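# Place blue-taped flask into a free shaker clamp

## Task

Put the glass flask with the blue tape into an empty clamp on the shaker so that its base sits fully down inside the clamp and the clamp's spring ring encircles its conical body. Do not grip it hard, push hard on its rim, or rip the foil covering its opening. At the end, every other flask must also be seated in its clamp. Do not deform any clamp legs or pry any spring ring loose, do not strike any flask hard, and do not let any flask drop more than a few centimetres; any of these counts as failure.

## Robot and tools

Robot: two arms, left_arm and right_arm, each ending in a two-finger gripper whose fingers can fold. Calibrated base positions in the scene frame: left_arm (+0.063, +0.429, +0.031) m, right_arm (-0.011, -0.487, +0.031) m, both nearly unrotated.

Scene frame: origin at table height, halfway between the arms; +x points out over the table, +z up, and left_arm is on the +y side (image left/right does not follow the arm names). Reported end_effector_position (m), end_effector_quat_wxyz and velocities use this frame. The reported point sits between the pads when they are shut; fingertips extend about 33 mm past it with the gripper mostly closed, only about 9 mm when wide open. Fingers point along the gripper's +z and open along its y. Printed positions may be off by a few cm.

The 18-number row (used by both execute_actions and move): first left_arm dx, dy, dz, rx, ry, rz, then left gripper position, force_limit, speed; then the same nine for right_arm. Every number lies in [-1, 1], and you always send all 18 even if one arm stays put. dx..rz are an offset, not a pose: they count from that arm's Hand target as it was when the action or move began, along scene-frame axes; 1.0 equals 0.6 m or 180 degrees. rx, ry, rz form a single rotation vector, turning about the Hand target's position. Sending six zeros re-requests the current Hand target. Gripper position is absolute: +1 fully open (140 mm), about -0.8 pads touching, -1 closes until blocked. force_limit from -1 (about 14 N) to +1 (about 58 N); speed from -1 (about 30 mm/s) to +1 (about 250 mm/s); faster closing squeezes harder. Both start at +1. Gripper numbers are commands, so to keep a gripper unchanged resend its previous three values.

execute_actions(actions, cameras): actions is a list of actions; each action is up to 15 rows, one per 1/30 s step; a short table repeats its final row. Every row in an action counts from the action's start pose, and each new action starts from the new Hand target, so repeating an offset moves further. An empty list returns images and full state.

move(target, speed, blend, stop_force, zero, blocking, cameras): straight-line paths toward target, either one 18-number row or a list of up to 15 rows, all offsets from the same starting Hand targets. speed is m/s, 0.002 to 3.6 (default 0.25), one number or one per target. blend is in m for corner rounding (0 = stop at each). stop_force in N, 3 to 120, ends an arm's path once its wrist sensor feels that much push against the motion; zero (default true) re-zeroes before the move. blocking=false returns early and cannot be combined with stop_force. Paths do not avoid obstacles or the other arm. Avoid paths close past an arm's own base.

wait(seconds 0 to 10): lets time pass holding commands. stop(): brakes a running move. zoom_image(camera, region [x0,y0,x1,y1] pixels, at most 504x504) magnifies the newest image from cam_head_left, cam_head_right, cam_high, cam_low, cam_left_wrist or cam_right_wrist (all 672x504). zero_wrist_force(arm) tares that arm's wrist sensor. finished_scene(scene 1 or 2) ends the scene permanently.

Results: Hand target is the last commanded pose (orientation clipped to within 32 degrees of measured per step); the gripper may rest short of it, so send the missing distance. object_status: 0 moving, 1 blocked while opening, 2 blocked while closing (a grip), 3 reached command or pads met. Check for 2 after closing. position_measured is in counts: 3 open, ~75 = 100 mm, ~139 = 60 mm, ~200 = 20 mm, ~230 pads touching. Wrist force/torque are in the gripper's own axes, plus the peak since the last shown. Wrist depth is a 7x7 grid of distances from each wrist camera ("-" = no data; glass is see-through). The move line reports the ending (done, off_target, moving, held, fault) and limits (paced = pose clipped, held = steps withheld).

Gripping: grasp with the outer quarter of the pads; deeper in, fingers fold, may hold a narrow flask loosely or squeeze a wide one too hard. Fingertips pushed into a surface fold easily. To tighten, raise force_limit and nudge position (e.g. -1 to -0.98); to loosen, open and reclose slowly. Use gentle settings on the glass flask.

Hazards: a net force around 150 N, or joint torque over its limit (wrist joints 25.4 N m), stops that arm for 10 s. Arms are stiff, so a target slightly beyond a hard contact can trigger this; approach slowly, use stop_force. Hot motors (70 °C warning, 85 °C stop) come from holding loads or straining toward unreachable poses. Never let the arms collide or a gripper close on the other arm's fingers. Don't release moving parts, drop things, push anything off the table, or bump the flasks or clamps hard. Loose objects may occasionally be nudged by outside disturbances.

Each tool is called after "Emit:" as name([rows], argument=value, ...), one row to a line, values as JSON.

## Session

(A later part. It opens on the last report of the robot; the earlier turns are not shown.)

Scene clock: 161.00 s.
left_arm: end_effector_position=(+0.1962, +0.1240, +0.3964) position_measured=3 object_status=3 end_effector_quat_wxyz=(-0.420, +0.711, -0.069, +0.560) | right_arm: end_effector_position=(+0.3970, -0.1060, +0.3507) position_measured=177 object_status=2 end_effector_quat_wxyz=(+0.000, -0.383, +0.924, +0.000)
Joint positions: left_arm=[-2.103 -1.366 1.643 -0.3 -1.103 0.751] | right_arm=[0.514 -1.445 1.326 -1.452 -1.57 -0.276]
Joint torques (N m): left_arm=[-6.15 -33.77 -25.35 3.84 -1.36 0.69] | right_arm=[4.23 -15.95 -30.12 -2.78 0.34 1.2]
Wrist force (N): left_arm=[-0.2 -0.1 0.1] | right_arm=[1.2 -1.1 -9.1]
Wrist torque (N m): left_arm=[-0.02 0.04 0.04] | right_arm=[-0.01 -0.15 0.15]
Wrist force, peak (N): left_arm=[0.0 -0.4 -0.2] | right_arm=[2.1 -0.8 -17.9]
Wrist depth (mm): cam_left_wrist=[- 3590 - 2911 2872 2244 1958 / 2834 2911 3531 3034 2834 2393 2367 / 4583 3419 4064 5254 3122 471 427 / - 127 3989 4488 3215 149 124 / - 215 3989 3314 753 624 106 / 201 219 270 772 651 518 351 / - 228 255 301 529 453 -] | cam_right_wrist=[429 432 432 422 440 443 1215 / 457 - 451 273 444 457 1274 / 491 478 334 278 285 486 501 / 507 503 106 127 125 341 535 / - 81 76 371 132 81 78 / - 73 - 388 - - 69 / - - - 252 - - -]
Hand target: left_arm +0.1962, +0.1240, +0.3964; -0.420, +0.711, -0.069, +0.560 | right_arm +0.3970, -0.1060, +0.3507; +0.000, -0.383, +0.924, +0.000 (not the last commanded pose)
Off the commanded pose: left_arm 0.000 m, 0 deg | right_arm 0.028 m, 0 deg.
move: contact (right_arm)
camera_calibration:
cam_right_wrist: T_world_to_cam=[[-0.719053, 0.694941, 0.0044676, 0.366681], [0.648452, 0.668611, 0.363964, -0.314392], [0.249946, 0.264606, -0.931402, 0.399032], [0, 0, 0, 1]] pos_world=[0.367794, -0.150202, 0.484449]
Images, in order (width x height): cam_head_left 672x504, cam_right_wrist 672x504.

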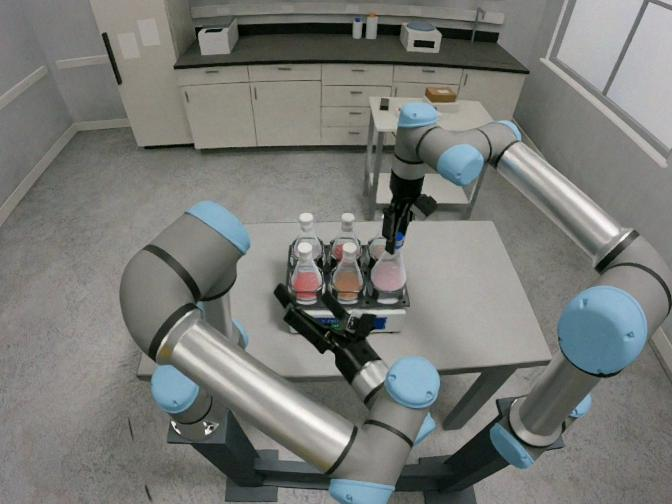

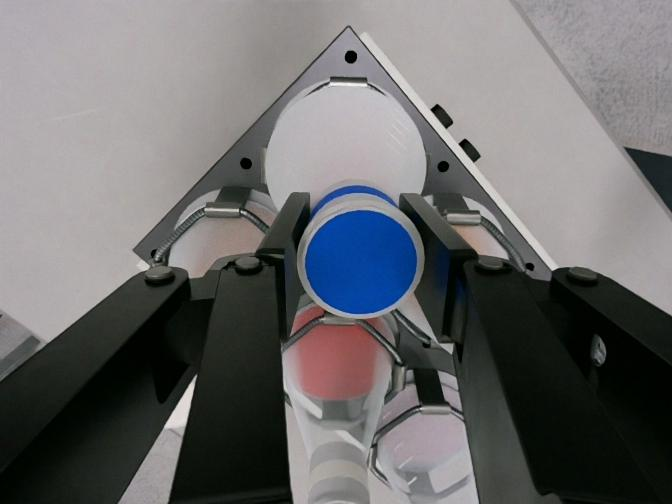

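Emit:
move([
  [0,0,0,0,0,0,1,1,1,0,0,0,0,0,0,0.2,0,-1],
  [0,0,0,0,0,0,1,1,1,0,0,0.036,0,0,0,0.2,0,-1],
  [0,0,0,0,0,0,1,1,1,0,0,0.036,0,0,0,-1,0,-1],
], speed=0.05)

Emit:
move(target=[0,0,0,0,0,0,1,1,1,0,0,-0.08,0,0,0,-1,0,-1], cameras=["cam_right_wrist","cam_head_left","cam_low"], speed=0.012, stop_force=28)

Emit:
zoom_image(camera="cam_head_left", region=[340, 220, 430, 320])

Emit:
zoom_image(camera="cam_low", region=[340, 160, 430, 250])

Scene clock: 173.77 s.
left_arm: end_effector_position=(+0.1962, +0.1240, +0.3964) position_measured=3 object_status=3 end_effector_quat_wxyz=(-0.420, +0.711, -0.069, +0.560) | right_arm: end_effector_position=(+0.3970, -0.1059, +0.3723) position_measured=175 object_status=0 end_effector_quat_wxyz=(+0.000, -0.383, +0.924, +0.000)
Joint positions: left_arm=[-2.103 -1.366 1.643 -0.3 -1.103 0.751] | right_arm=[0.514 -1.437 1.261 -1.395 -1.57 -0.276]
Joint torques (N m): left_arm=[-6.74 -34.62 -25.08 3.9 -1.62 0.31] | right_arm=[2.46 -45.57 -18.62 -1.93 1.1 0.92]
Wrist force (N): left_arm=[0.1 0.0 0.0] | right_arm=[0.8 -0.7 1.2]
Wrist torque (N m): left_arm=[0.00 -0.03 0.04] | right_arm=[-0.07 -0.06 0.13]
Wrist force, peak (N): left_arm=[-0.1 -0.2 0.4] | right_arm=[1.3 -1.1 -9.6]
Wrist depth (mm): cam_left_wrist=[- - - 2951 2911 2367 308 / - - 3419 3366 2798 2476 2367 / 2693 3034 2762 3651 3366 446 425 / - 127 3531 4896 3474 149 124 / - 127 - 3651 - 621 106 / 200 219 274 780 669 447 352 / - 229 256 300 517 449 -] | cam_right_wrist=[457 472 451 445 451 461 1241 / 474 473 468 295 463 482 1274 / 507 - 333 178 319 509 515 / - 316 101 148 127 363 513 / - 80 76 396 - 81 76 / - 74 - 406 - - 68 / - - - 248 - - -]
Hand target: left_arm +0.1962, +0.1240, +0.3964; -0.420, +0.711, -0.069, +0.560 | right_arm +0.3970, -0.1060, +0.3723; +0.000, -0.383, +0.924, +0.000
Off the commanded pose: left_arm 0.000 m, 0 deg | right_arm 0.000 m, 0 deg.
move: done

Scene clock: 176.70 s.
left_arm: end_effector_position=(+0.1962, +0.1240, +0.3964) position_measured=3 object_status=3 end_effector_quat_wxyz=(-0.420, +0.711, -0.069, +0.560) | right_arm: end_effector_position=(+0.3970, -0.1060, +0.3499) position_measured=177 object_status=2 end_effector_quat_wxyz=(+0.000, -0.383, +0.924, +0.000)
Joint positions: left_arm=[-2.103 -1.366 1.643 -0.3 -1.103 0.751] | right_arm=[0.514 -1.445 1.328 -1.454 -1.57 -0.276]
Joint torques (N m): left_arm=[-6.1 -34.56 -25.26 3.74 -1.53 0.54] | right_arm=[3.33 -11.79 -26.55 -2.53 0.59 1.27]
Wrist force (N): left_arm=[0.1 0.0 0.1] | right_arm=[1.8 -0.3 -16.2]
Wrist torque (N m): left_arm=[-0.01 -0.03 0.04] | right_arm=[-0.12 -0.12 0.15]
Wrist force, peak (N): left_arm=[-0.2 -0.3 0.1] | right_arm=[2.7 -0.5 -30.5]
Wrist depth (mm): cam_left_wrist=[- - - 2872 2951 2505 2112 / 3590 3419 - 3419 2798 2420 2221 / - - - 5822 3264 452 426 / - 127 - 3215 3122 149 124 / - 127 - 3474 713 630 106 / 200 220 274 2798 630 488 352 / - 229 254 301 532 443 -] | cam_right_wrist=[433 431 431 422 431 445 1228 / 458 - 448 277 400 - 1281 / 479 489 331 278 331 481 486 / - 340 105 128 127 311 514 / - 86 76 369 128 81 81 / - 76 64 383 - - 71 / - - - 253 - - -]
Hand target: left_arm +0.1962, +0.1240, +0.3964; -0.420, +0.711, -0.069, +0.560 | right_arm +0.3970, -0.1059, +0.3499; +0.000, -0.383, +0.924, +0.000 (not the last commanded pose)
Off the commanded pose: left_arm 0.000 m, 0 deg | right_arm 0.026 m, 0 deg.
move: contact (right_arm)
camera_calibration:
cam_right_wrist: T_world_to_cam=[[-0.719053, 0.694941, 0.0044676, 0.366684], [0.648452, 0.668611, 0.363964, -0.314101], [0.249946, 0.264606, -0.931402, 0.398287], [0, 0, 0, 1]] pos_world=[0.367794, -0.150202, 0.483649]
Images, in order (width x height): cam_head_left 672x504, cam_low 672x504, cam_right_wrist 672x504.

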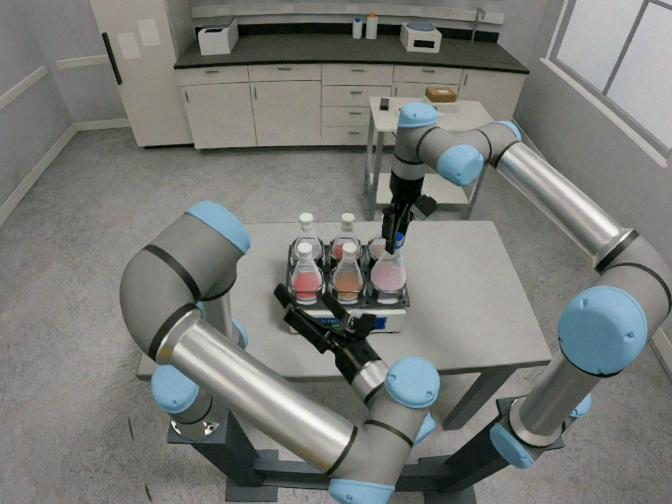

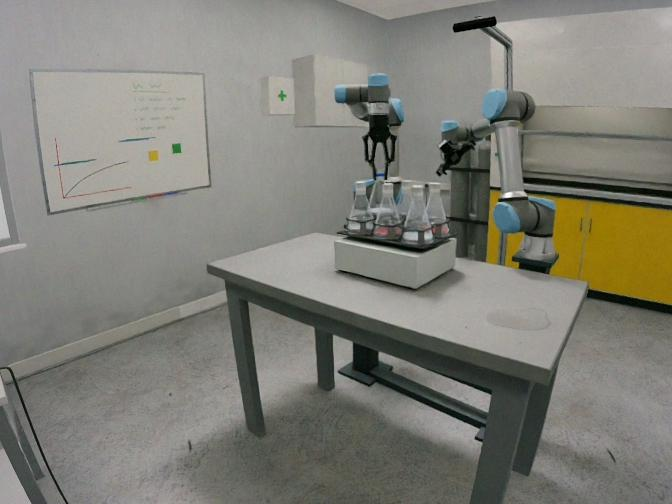

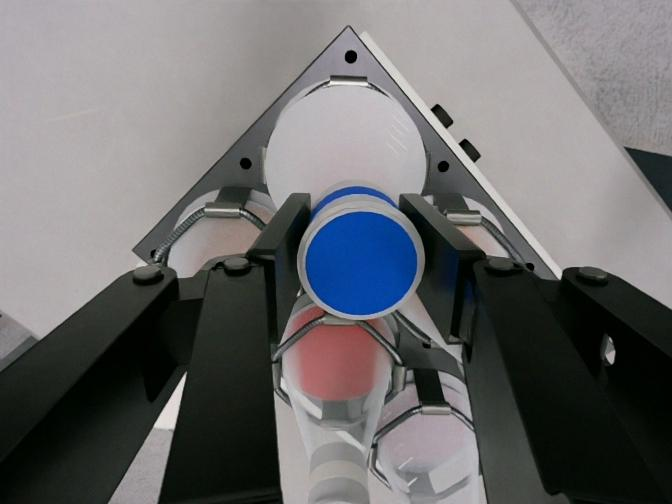

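Scaled by 5.040 from the camera's 672x504 image, which has a finer 960x720 frame.

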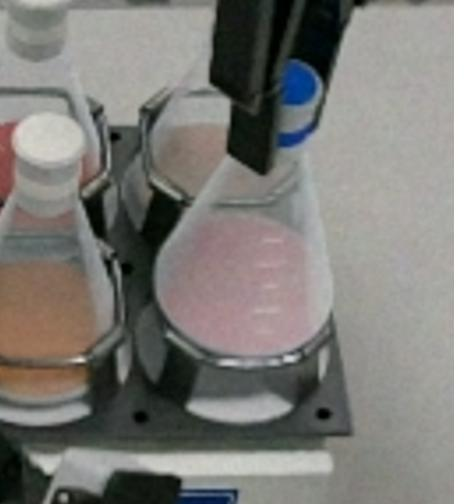

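Scaled by 5.600 from the camera's 672x504 image, which has a finer 960x720 frame.

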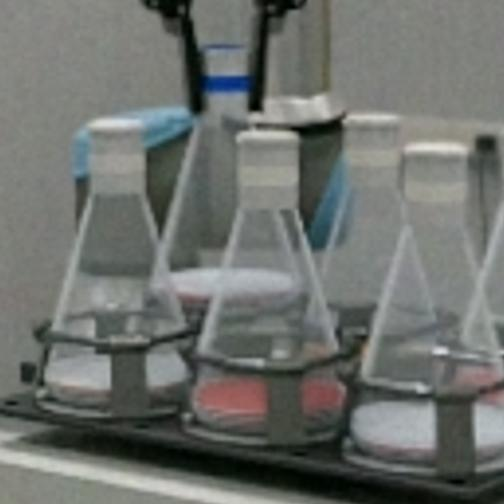

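Emit:
move([
  [0,0,0,0,0,0,1,1,1,0,0,0.001,0,0,0,0.2,0,-1],
  [0,0,0,0,0,0,1,1,1,0,0,0.04,0,0,0,0.2,0,-1],
  [0,0,0,0,0,0,1,1,1,0,0,0.04,0,0,-0.25,0.2,0,-1],
  [0,0,0,0,0,0,1,1,1,0,0,0.04,0,0,-0.25,-1,0,-1],
], speed=0.15, cameras=["cam_right_wrist","cam_high","cam_low"])

Emit:
zoom_image(camera="cam_right_wrist", region=[180, 30, 500, 350])

Emit:
zoom_image(camera="cam_low", region=[340, 160, 430, 250])

Scene clock: 198.67 s.
left_arm: end_effector_position=(+0.1962, +0.1240, +0.3964) position_measured=3 object_status=3 end_effector_quat_wxyz=(-0.420, +0.711, -0.069, +0.560) | right_arm: end_effector_position=(+0.3970, -0.1059, +0.3739) position_measured=175 object_status=0 end_effector_quat_wxyz=(+0.000, -0.001, +1.000, +0.000)
Joint positions: left_arm=[-2.103 -1.366 1.643 -0.3 -1.103 0.751] | right_arm=[0.515 -1.437 1.256 -1.391 -1.571 0.509]
Joint torques (N m): left_arm=[-6.1 -34.77 -25.52 3.59 -1.47 0.09] | right_arm=[4.17 -23.61 -34.94 -1.69 1.26 1.55]
Wrist force (N): left_arm=[0.0 -0.1 -0.1] | right_arm=[1.4 -0.5 1.1]
Wrist torque (N m): left_arm=[-0.02 -0.01 0.04] | right_arm=[-0.02 -0.20 0.15]
Wrist force, peak (N): left_arm=[-0.3 0.3 0.0] | right_arm=[2.1 -0.1 -16.4]
Wrist depth (mm): cam_left_wrist=[- 5009 - 2762 2762 2292 2091 / - - - 3034 2834 2534 2393 / - - 3989 3651 3215 473 427 / - 127 3531 4488 3779 149 124 / - 127 - 3122 764 628 106 / 201 220 273 2627 637 520 352 / - 229 255 301 532 450 -] | cam_right_wrist=[453 452 440 456 442 445 448 / 474 479 471 294 339 331 335 / - 506 495 298 334 337 219 / - 529 99 150 128 366 196 / - 81 76 387 - 81 77 / - 74 - 231 - - 68 / - - - 1743 - - -]
Hand target: left_arm +0.1962, +0.1240, +0.3964; -0.420, +0.711, -0.069, +0.560 | right_arm +0.3970, -0.1059, +0.3739; +0.000, -0.001, +1.000, +0.000
Off the commanded pose: left_arm 0.000 m, 0 deg | right_arm 0.000 m, 0 deg.
move: done
camera_calibration:
cam_right_wrist: T_world_to_cam=[[-0.0170363, 0.999845, 0.00446751, 0.120171], [0.931295, 0.0142419, 0.363986, -0.50455], [0.363866, 0.0103615, -0.931394, 0.348442], [0, 0, 0, 1]] pos_world=[0.345146, -0.116577, 0.507649]
Images, in order (width x height): cam_high 672x504, cam_low 672x504, cam_right_wrist 672x504.

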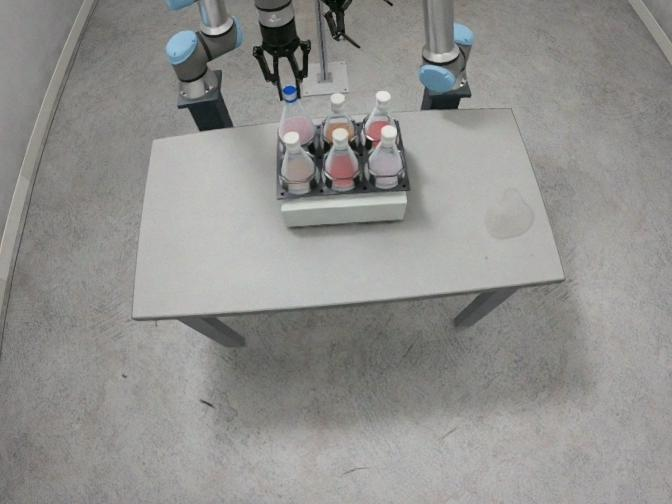

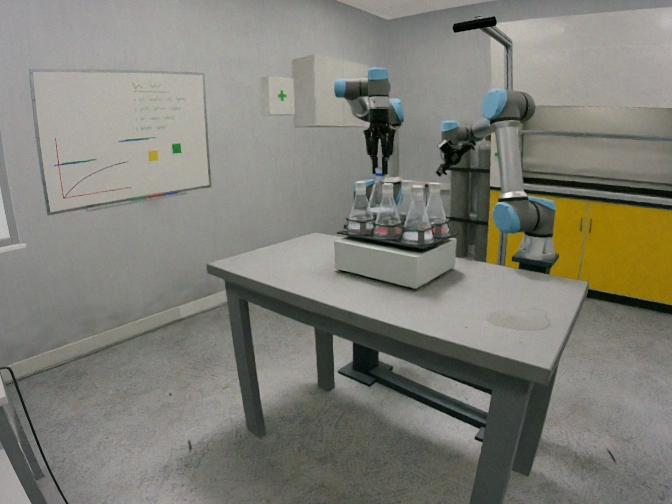

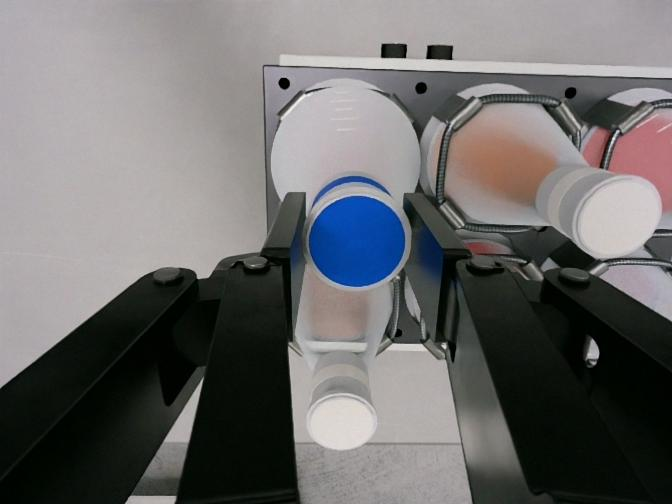

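Scaled by 1.575 from the camera's 672x504 image, which has a finer 960x720 frame.

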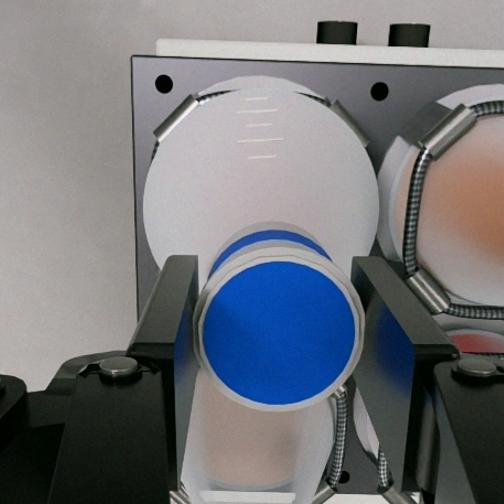

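Scaled by 5.600 from the camera's 672x504 image, which has a finer 960x720 frame.

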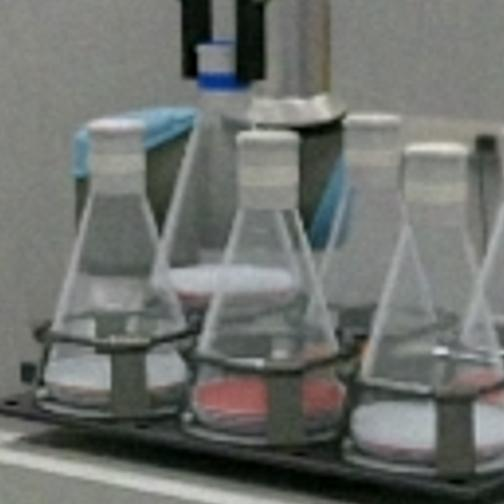

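Emit:
move([
  [0,0,0,0,0,0,1,1,1,0,0,0.05,0,0,0,-1,0,-1],
  [0,0,0,0,0,0,1,1,1,0,-0.085,0.05,0.1,0,0,-1,0,-1],
], speed=0.08, cameras=["cam_right_wrist","cam_head_left","cam_low"])

Emit:
zoom_image(camera="cam_right_wrist", region=[180, 30, 500, 350])

Emit:
zoom_image(camera="cam_head_left", region=[340, 220, 430, 320])

Emit:
zoom_image(camera="cam_low", region=[340, 160, 430, 250])

Scene clock: 207.53 s.
left_arm: end_effector_position=(+0.1962, +0.1240, +0.3964) position_measured=3 object_status=3 end_effector_quat_wxyz=(-0.420, +0.711, -0.069, +0.560) | right_arm: end_effector_position=(+0.3971, -0.1570, +0.4039) position_measured=175 object_status=2 end_effector_quat_wxyz=(+0.001, -0.001, +0.988, +0.157)
Joint positions: left_arm=[-2.103 -1.366 1.643 -0.3 -1.103 0.751] | right_arm=[0.238 -1.649 1.456 -1.454 -1.265 0.245]
Joint torques (N m): left_arm=[-6.67 -35.18 -25.04 3.65 -1.58 -0.1] | right_arm=[11.23 -12.97 -36.99 -1.53 -0.24 1.92]
Wrist force (N): left_arm=[0.1 -0.1 0.0] | right_arm=[1.8 -2.5 4.8]
Wrist torque (N m): left_arm=[-0.01 -0.02 0.04] | right_arm=[-0.13 -0.30 0.11]
Wrist force, peak (N): left_arm=[-0.3 -0.3 0.1] | right_arm=[1.9 -2.8 5.0]
Wrist depth (mm): cam_left_wrist=[- - - 2992 3168 2316 2154 / - - - 3419 2834 2267 2534 / - - 4064 5523 3215 479 424 / - 128 - 3714 1051 149 124 / - 127 - 3314 789 623 107 / 200 218 273 2727 623 528 - / - 228 255 301 537 451 -] | cam_right_wrist=[413 439 463 485 523 564 - / - 455 353 292 392 440 673 / 472 - - 162 406 273 329 / 481 495 101 150 118 438 772 / - 80 76 399 118 81 77 / - 74 - 671 - - 68 / - - - 1942 - - -]
Hand target: left_arm +0.1962, +0.1240, +0.3964; -0.420, +0.711, -0.069, +0.560 | right_arm +0.3970, -0.1569, +0.4039; +0.000, -0.001, +0.988, +0.157
Off the commanded pose: left_arm 0.000 m, 0 deg | right_arm 0.000 m, 0 deg.
move: done
camera_calibration:
cam_right_wrist: T_world_to_cam=[[-0.0169577, 0.949544, 0.313174, 0.0385122], [0.931211, -0.099056, 0.350762, -0.527207], [0.364085, 0.297579, -0.882547, 0.402238], [0, 0, 0, 1]] pos_world=[0.345145, -0.20849, 0.527857]
Images, in order (width x height): cam_head_left 672x504, cam_low 672x504, cam_right_wrist 672x504.

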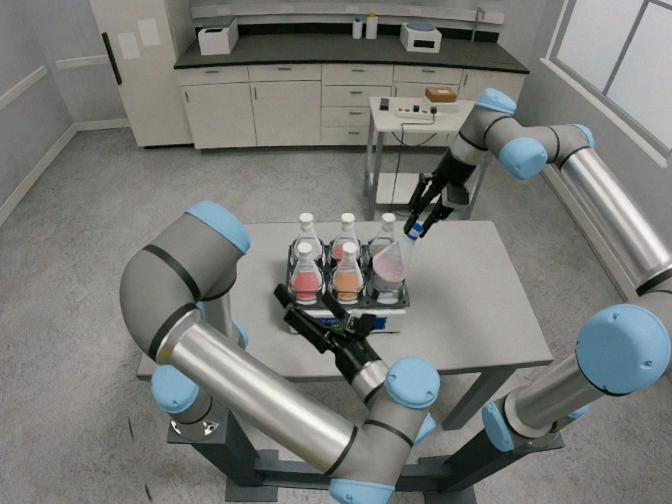

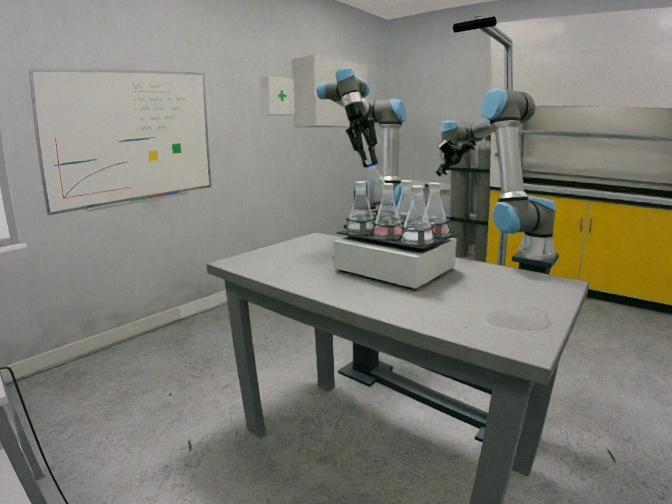

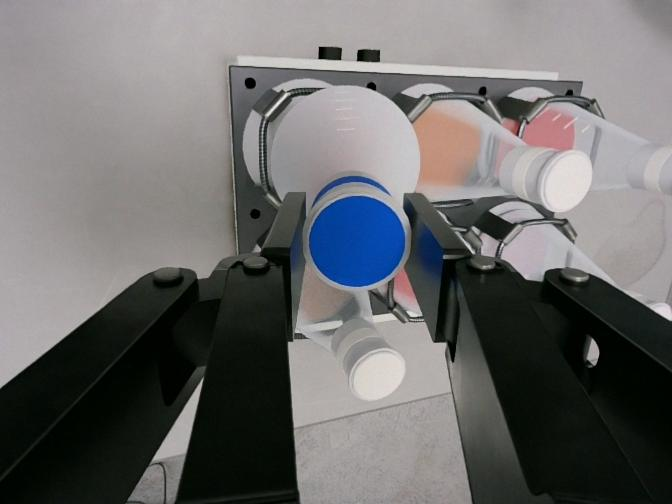

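Scaled by 1.575 from the camera's 672x504 image, which has a finer 960x720 frame.

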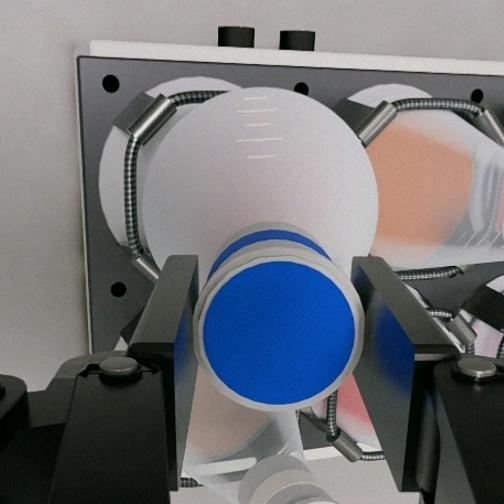

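Scaled by 5.040 from the camera's 672x504 image, which has a finer 960x720 frame.

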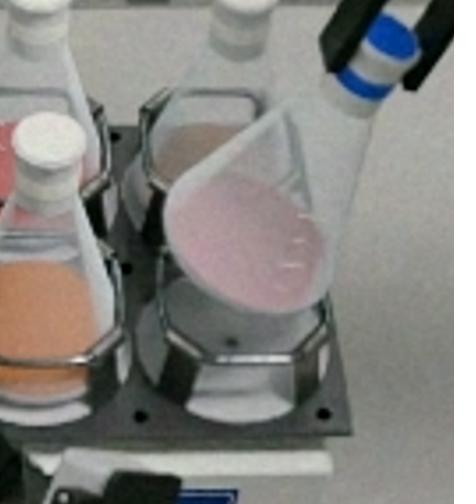

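Scaled by 5.600 from the camera's 672x504 image, which has a finer 960x720 frame.

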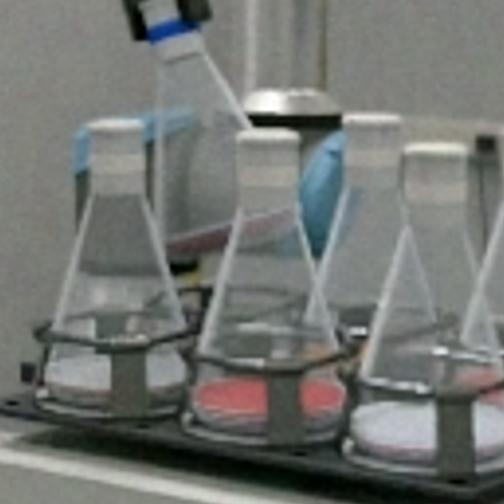

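Emit:
move(target=[0,0,0,0,0,0,1,1,1,0,0,-0.088,0,0,0,-1,0,-1], speed=0.02, stop_force=10, cameras=["cam_right_wrist","cam_head_left","cam_low"])

Emit:
zoom_image(camera="cam_right_wrist", region=[180, 30, 500, 350])

Emit:
zoom_image(camera="cam_head_left", region=[340, 220, 430, 320])

Emit:
zoom_image(camera="cam_low", region=[340, 160, 430, 250])

Scene clock: 215.80 s.
left_arm: end_effector_position=(+0.1962, +0.1240, +0.3964) position_measured=3 object_status=3 end_effector_quat_wxyz=(-0.420, +0.711, -0.069, +0.560) | right_arm: end_effector_position=(+0.3970, -0.1569, +0.3615) position_measured=175 object_status=2 end_effector_quat_wxyz=(+0.000, -0.001, +0.988, +0.157)
Joint positions: left_arm=[-2.103 -1.366 1.643 -0.3 -1.103 0.751] | right_arm=[0.238 -1.663 1.578 -1.562 -1.265 0.245]
Joint torques (N m): left_arm=[-6.34 -35.11 -25.2 3.72 -1.46 -0.14] | right_arm=[9.08 -8.86 -21.51 -3.76 -0.44 -0.54]
Wrist force (N): left_arm=[-0.1 0.2 0.3] | right_arm=[1.5 -0.7 -3.2]
Wrist torque (N m): left_arm=[0.03 0.01 0.04] | right_arm=[-0.30 -0.22 0.10]
Wrist force, peak (N): left_arm=[-0.2 -0.4 -0.1] | right_arm=[1.4 -0.2 -6.2]
Wrist depth (mm): cam_left_wrist=[- - - 2872 2872 2198 2052 / - - 3989 3651 2872 2420 2420 / 2693 3419 - 4683 3474 319 427 / - 127 - 3714 3419 150 124 / - 127 3989 3419 789 624 106 / 199 219 274 2505 617 517 353 / - 228 256 301 525 454 -] | cam_right_wrist=[387 409 429 449 486 533 564 / 402 421 437 284 353 366 398 / 420 438 464 163 364 377 230 / 429 463 101 149 125 392 416 / - 81 76 384 125 81 79 / - 74 - 594 - - 70 / - - - 1896 - - -]
Hand target: left_arm +0.1962, +0.1240, +0.3964; -0.420, +0.711, -0.069, +0.560 | right_arm +0.3970, -0.1569, +0.3614; +0.000, -0.001, +0.988, +0.157 (not the last commanded pose)
Off the commanded pose: left_arm 0.000 m, 0 deg | right_arm 0.010 m, 0 deg.
move: contact (right_arm)
camera_calibration:
cam_right_wrist: T_world_to_cam=[[-0.0171406, 0.94953, 0.313206, 0.0517406], [0.93128, -0.0988479, 0.350637, -0.512246], [0.363901, 0.297693, -0.882584, 0.364894], [0, 0, 0, 1]] pos_world=[0.345146, -0.20839, 0.485457]
Images, in order (width x height): cam_head_left 672x504, cam_low 672x504, cam_right_wrist 672x504.

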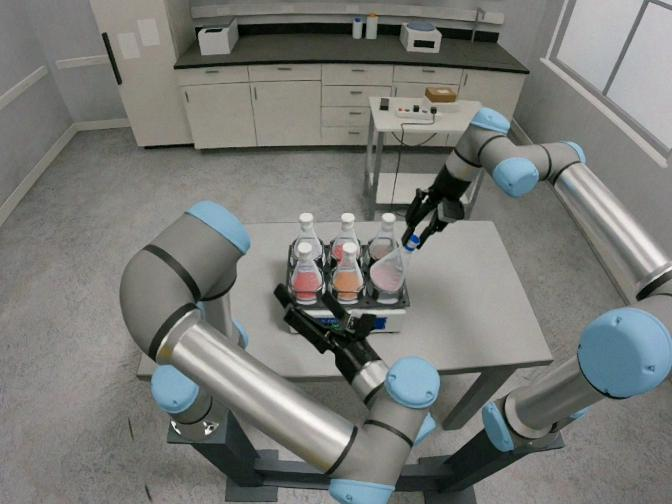

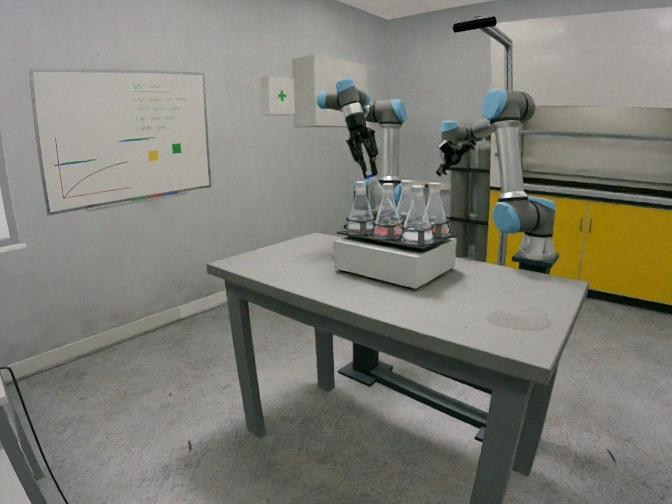

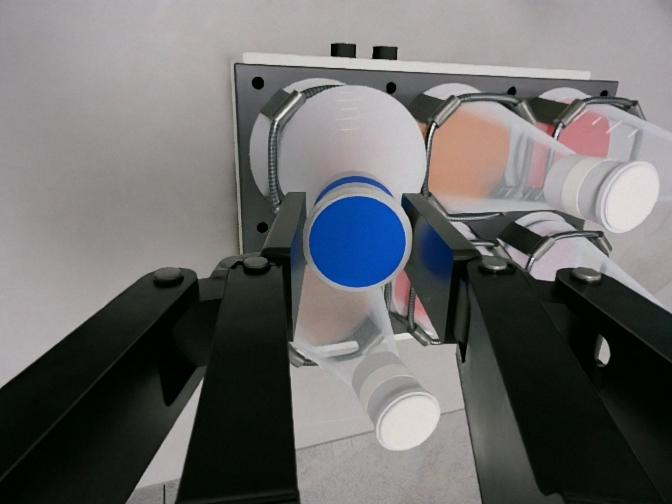

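Scaled by 1.575 from the camera's 672x504 image, which has a finer 960x720 frame.

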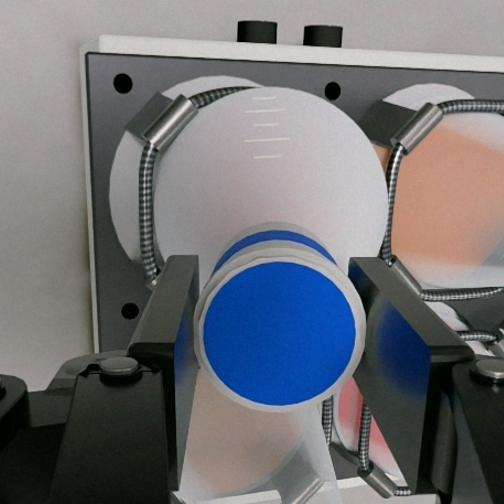

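Scaled by 5.040 from the camera's 672x504 image, which has a finer 960x720 frame.

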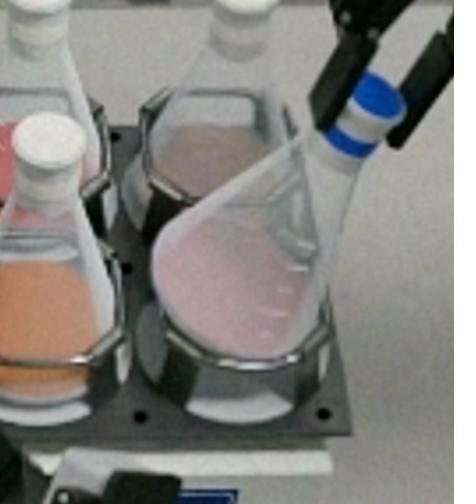

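Scaled by 5.600 from the camera's 672x504 image, which has a finer 960x720 frame.

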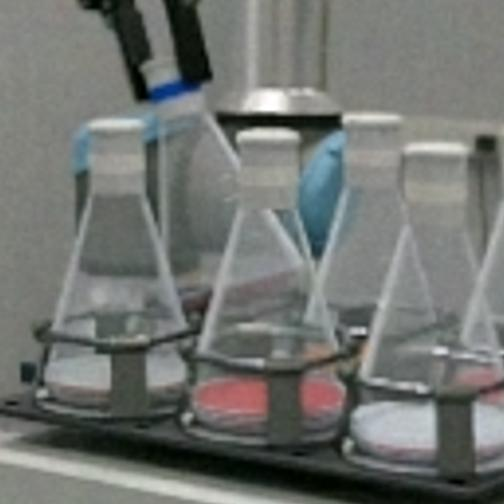

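Emit:
move([
  [0,0,0,0,0,0,1,1,1,0,0.0065,-0.009,-0.0222,0,0,-1,0,-1],
  [0,0,0,0,0,0,1,1,1,0,0.035,-0.016,-0.0556,0,0,-1,0,-1],
], speed=0.02, stop_force=20, cameras=["cam_right_wrist","cam_head_left","cam_low"])

Emit:
zoom_image(camera="cam_right_wrist", region=[180, 30, 500, 350])

Emit:
zoom_image(camera="cam_head_left", region=[340, 220, 430, 320])

Emit:
zoom_image(camera="cam_low", region=[340, 160, 430, 250])

Scene clock: 226.27 s.
left_arm: end_effector_position=(+0.1962, +0.1240, +0.3964) position_measured=3 object_status=3 end_effector_quat_wxyz=(-0.420, +0.711, -0.069, +0.560) | right_arm: end_effector_position=(+0.3971, -0.1542, +0.3577) position_measured=175 object_status=2 end_effector_quat_wxyz=(+0.001, -0.001, +0.991, +0.133)
Joint positions: left_arm=[-2.103 -1.366 1.643 -0.3 -1.103 0.751] | right_arm=[0.274 -1.641 1.557 -1.56 -1.315 0.278]
Joint torques (N m): left_arm=[-6.49 -34.32 -24.73 3.6 -1.57 -0.41] | right_arm=[-10.81 -25.29 -8.34 -1.51 -2.16 1.21]
Wrist force (N): left_arm=[0.0 -0.2 0.0] | right_arm=[0.0 1.4 -16.6]
Wrist torque (N m): left_arm=[-0.04 0.00 0.04] | right_arm=[-0.88 -0.18 0.24]
Wrist force, peak (N): left_arm=[0.4 -0.1 -0.1] | right_arm=[1.8 1.0 -25.2]
Wrist depth (mm): cam_left_wrist=[- - - 3034 3077 2762 1995 / 4064 3847 3779 3314 2872 383 2341 / 2595 - - - 3366 451 429 / - 127 3419 4583 3989 149 124 / - 224 3034 3531 740 610 106 / 201 219 272 2834 - 518 354 / - 229 255 300 515 450 -] | cam_right_wrist=[384 405 425 442 462 500 546 / 405 425 434 283 338 355 383 / 428 445 - 175 293 373 221 / 445 - 106 149 127 380 396 / - 81 76 386 - 81 78 / - 72 - - - - 69 / - - - 1851 - - -]
Hand target: left_arm +0.1962, +0.1240, +0.3964; -0.420, +0.711, -0.069, +0.560 | right_arm +0.3971, -0.1542, +0.3577; +0.001, -0.001, +0.991, +0.133 (not the last commanded pose)
Off the commanded pose: left_arm 0.000 m, 0 deg | right_arm 0.019 m, 7 deg.
move: contact (right_arm); path passed 0 of 2 targets
camera_calibration:
cam_right_wrist: T_world_to_cam=[[-0.017165, 0.963472, 0.267258, 0.0689285], [0.931252, -0.0818974, 0.355054, -0.509603], [0.363972, 0.254979, -0.895829, 0.358836], [0, 0, 0, 1]] pos_world=[0.345146, -0.199641, 0.48397]
Images, in order (width x height): cam_head_left 672x504, cam_low 672x504, cam_right_wrist 672x504.

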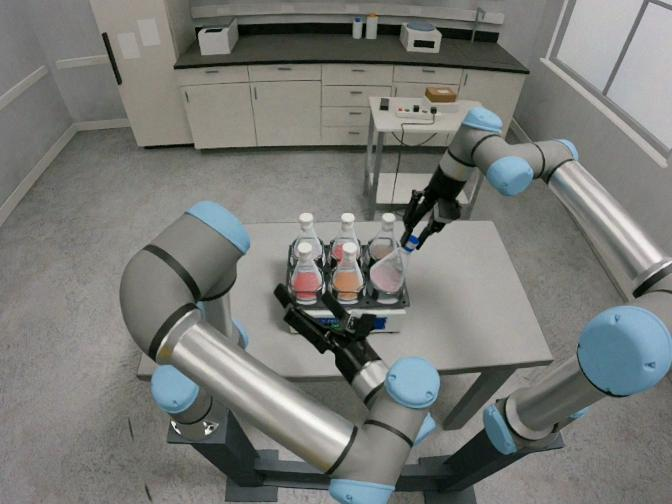

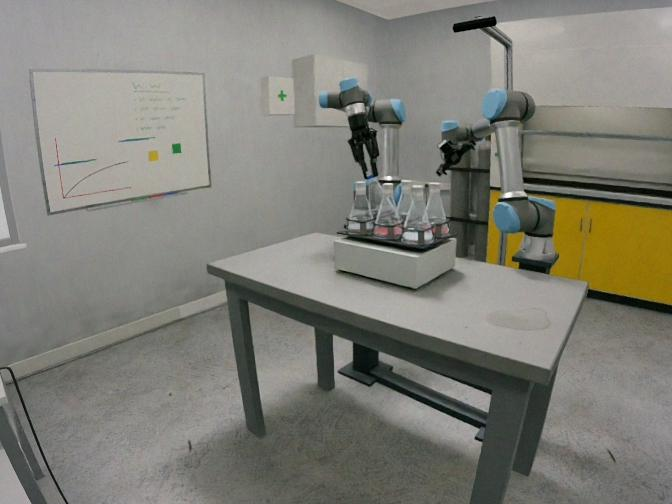

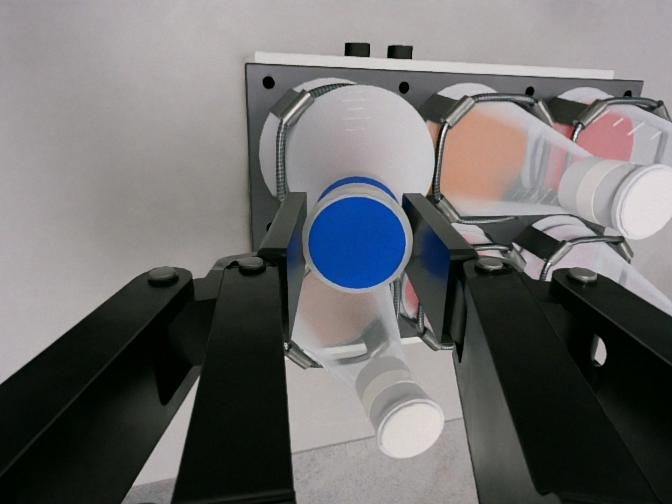

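Scaled by 1.575 from the camera's 672x504 image, which has a finer 960x720 frame.

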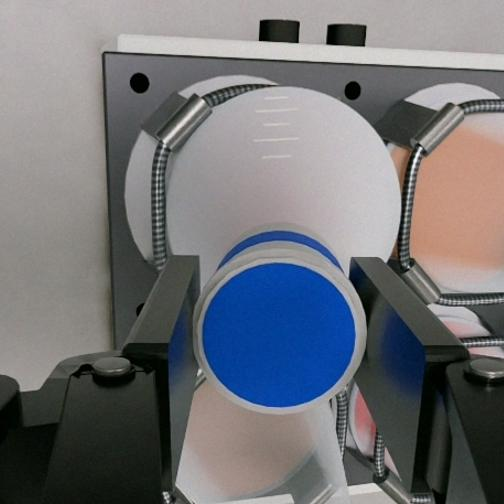

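Scaled by 5.040 from the camera's 672x504 image, which has a finer 960x720 frame.

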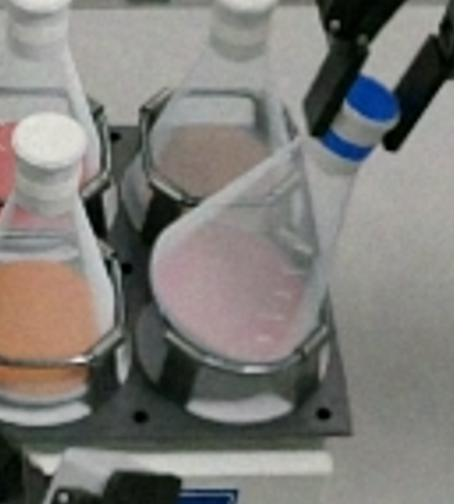

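Scaled by 5.600 from the camera's 672x504 image, which has a finer 960x720 frame.

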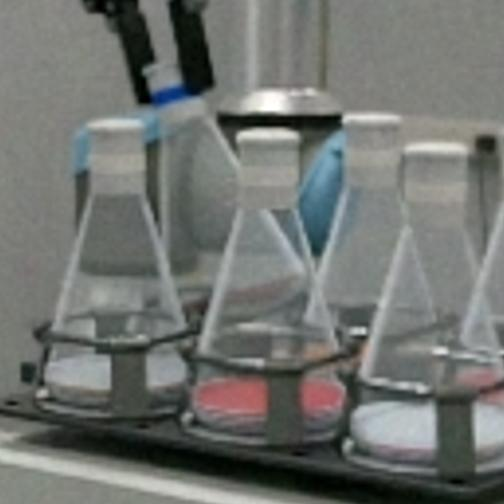

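Emit:
move(target=[0,0,0,0,0,0,1,1,1,0,-0.005,-0.03,0,0,0,-1,0,-1], speed=0.01, stop_force=14, cameras=["cam_right_wrist","cam_head_left","cam_low"])

Emit:
zoom_image(camera="cam_right_wrist", region=[180, 30, 500, 350])

Emit:
zoom_image(camera="cam_head_left", region=[340, 220, 430, 320])

Emit:
zoom_image(camera="cam_low", region=[340, 160, 430, 250])

Scene clock: 236.97 s.
left_arm: end_effector_position=(+0.1962, +0.1240, +0.3964) position_measured=3 object_status=3 end_effector_quat_wxyz=(-0.420, +0.711, -0.069, +0.560) | right_arm: end_effector_position=(+0.3971, -0.1572, +0.3402) position_measured=177 object_status=2 end_effector_quat_wxyz=(+0.001, -0.001, +0.991, +0.133)
Joint positions: left_arm=[-2.103 -1.366 1.643 -0.3 -1.103 0.751] | right_arm=[0.268 -1.648 1.607 -1.602 -1.314 0.272]
Joint torques (N m): left_arm=[-5.97 -34.56 -24.8 3.6 -1.5 -0.28] | right_arm=[11.89 -0.43 -24.04 -0.94 -2.22 1.59]
Wrist force (N): left_arm=[0.0 0.0 -0.1] | right_arm=[2.3 1.9 -20.0]
Wrist torque (N m): left_arm=[0.00 0.00 0.04] | right_arm=[-1.24 -0.22 0.21]
Wrist force, peak (N): left_arm=[-0.2 -0.1 0.4] | right_arm=[2.8 -0.3 -32.8]
Wrist depth (mm): cam_left_wrist=[2911 - - 3168 3122 2176 2176 / - 3264 - 2762 3077 2341 2341 / - 5129 - - 3531 472 427 / - 127 3651 3917 3168 150 124 / - 225 2659 3474 - - 107 / 200 219 271 810 - 518 - / - 228 255 302 524 453 -] | cam_right_wrist=[387 - 414 425 453 485 519 / 394 - 426 278 280 350 368 / 410 - - 286 286 356 221 / 422 446 122 135 131 355 443 / - 75 119 366 - 86 78 / - - 563 - - - 67 / - - 1580 1896 - - -]
Hand target: left_arm +0.1962, +0.1240, +0.3964; -0.420, +0.711, -0.069, +0.560 | right_arm +0.3971, -0.1572, +0.3402; +0.001, -0.001, +0.991, +0.133
Off the commanded pose: left_arm 0.000 m, 0 deg | right_arm 0.001 m, 0 deg.
move: contact (right_arm)
camera_calibration:
cam_right_wrist: T_world_to_cam=[[-0.0170847, 0.963458, 0.267315, 0.0764384], [0.931241, -0.0819992, 0.355059, -0.503655], [0.364004, 0.255001, -0.89581, 0.343908], [0, 0, 0, 1]] pos_world=[0.345146, -0.202641, 0.46647]
Images, in order (width x height): cam_head_left 672x504, cam_low 672x504, cam_right_wrist 672x504.

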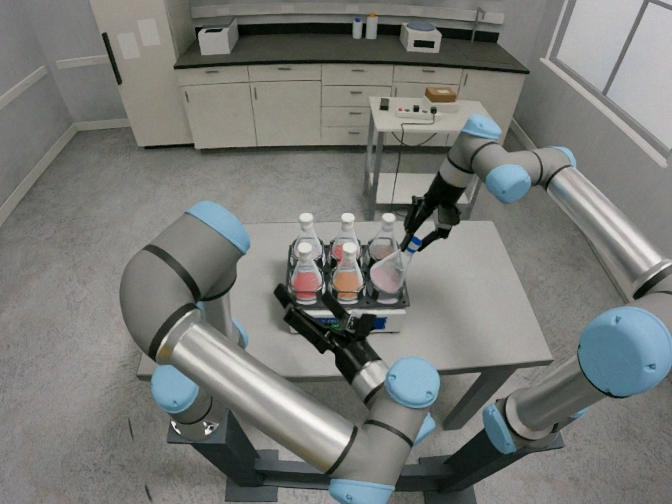

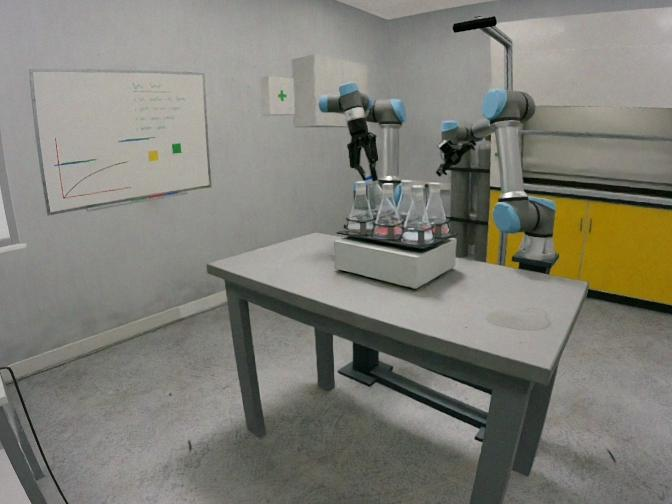

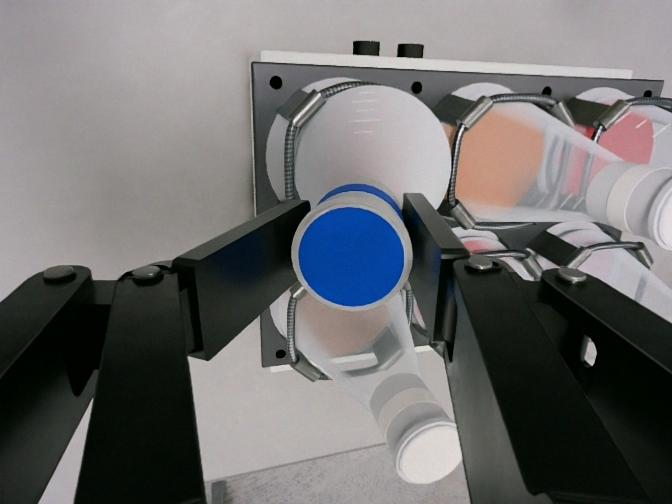

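Scaled by 1.575 from the camera's 672x504 image, which has a finer 960x720 frame.

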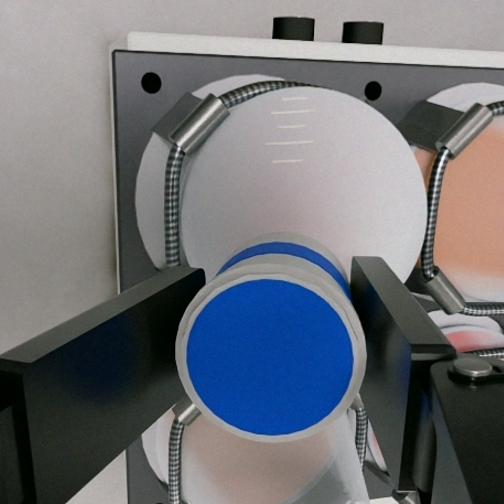

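Scaled by 5.040 from the camera's 672x504 image, which has a finer 960x720 frame.

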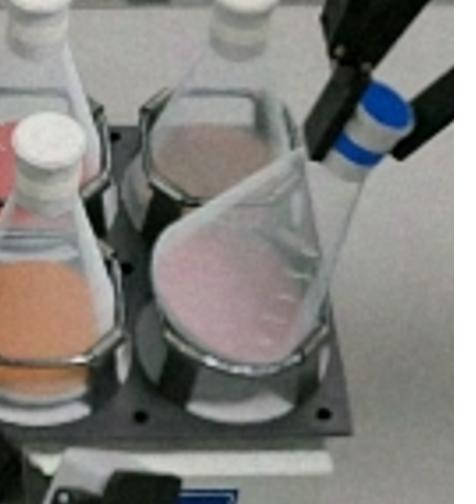

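Scaled by 5.600 from the camera's 672x504 image, which has a finer 960x720 frame.

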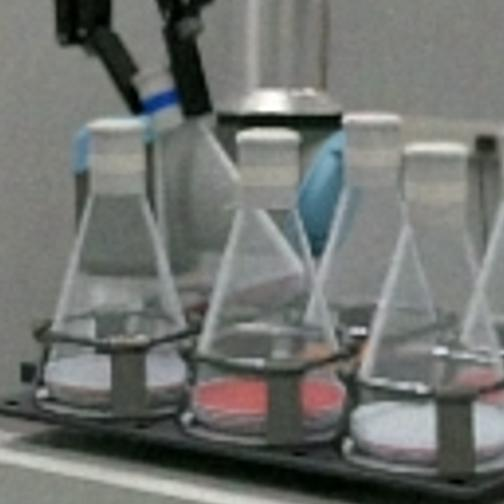

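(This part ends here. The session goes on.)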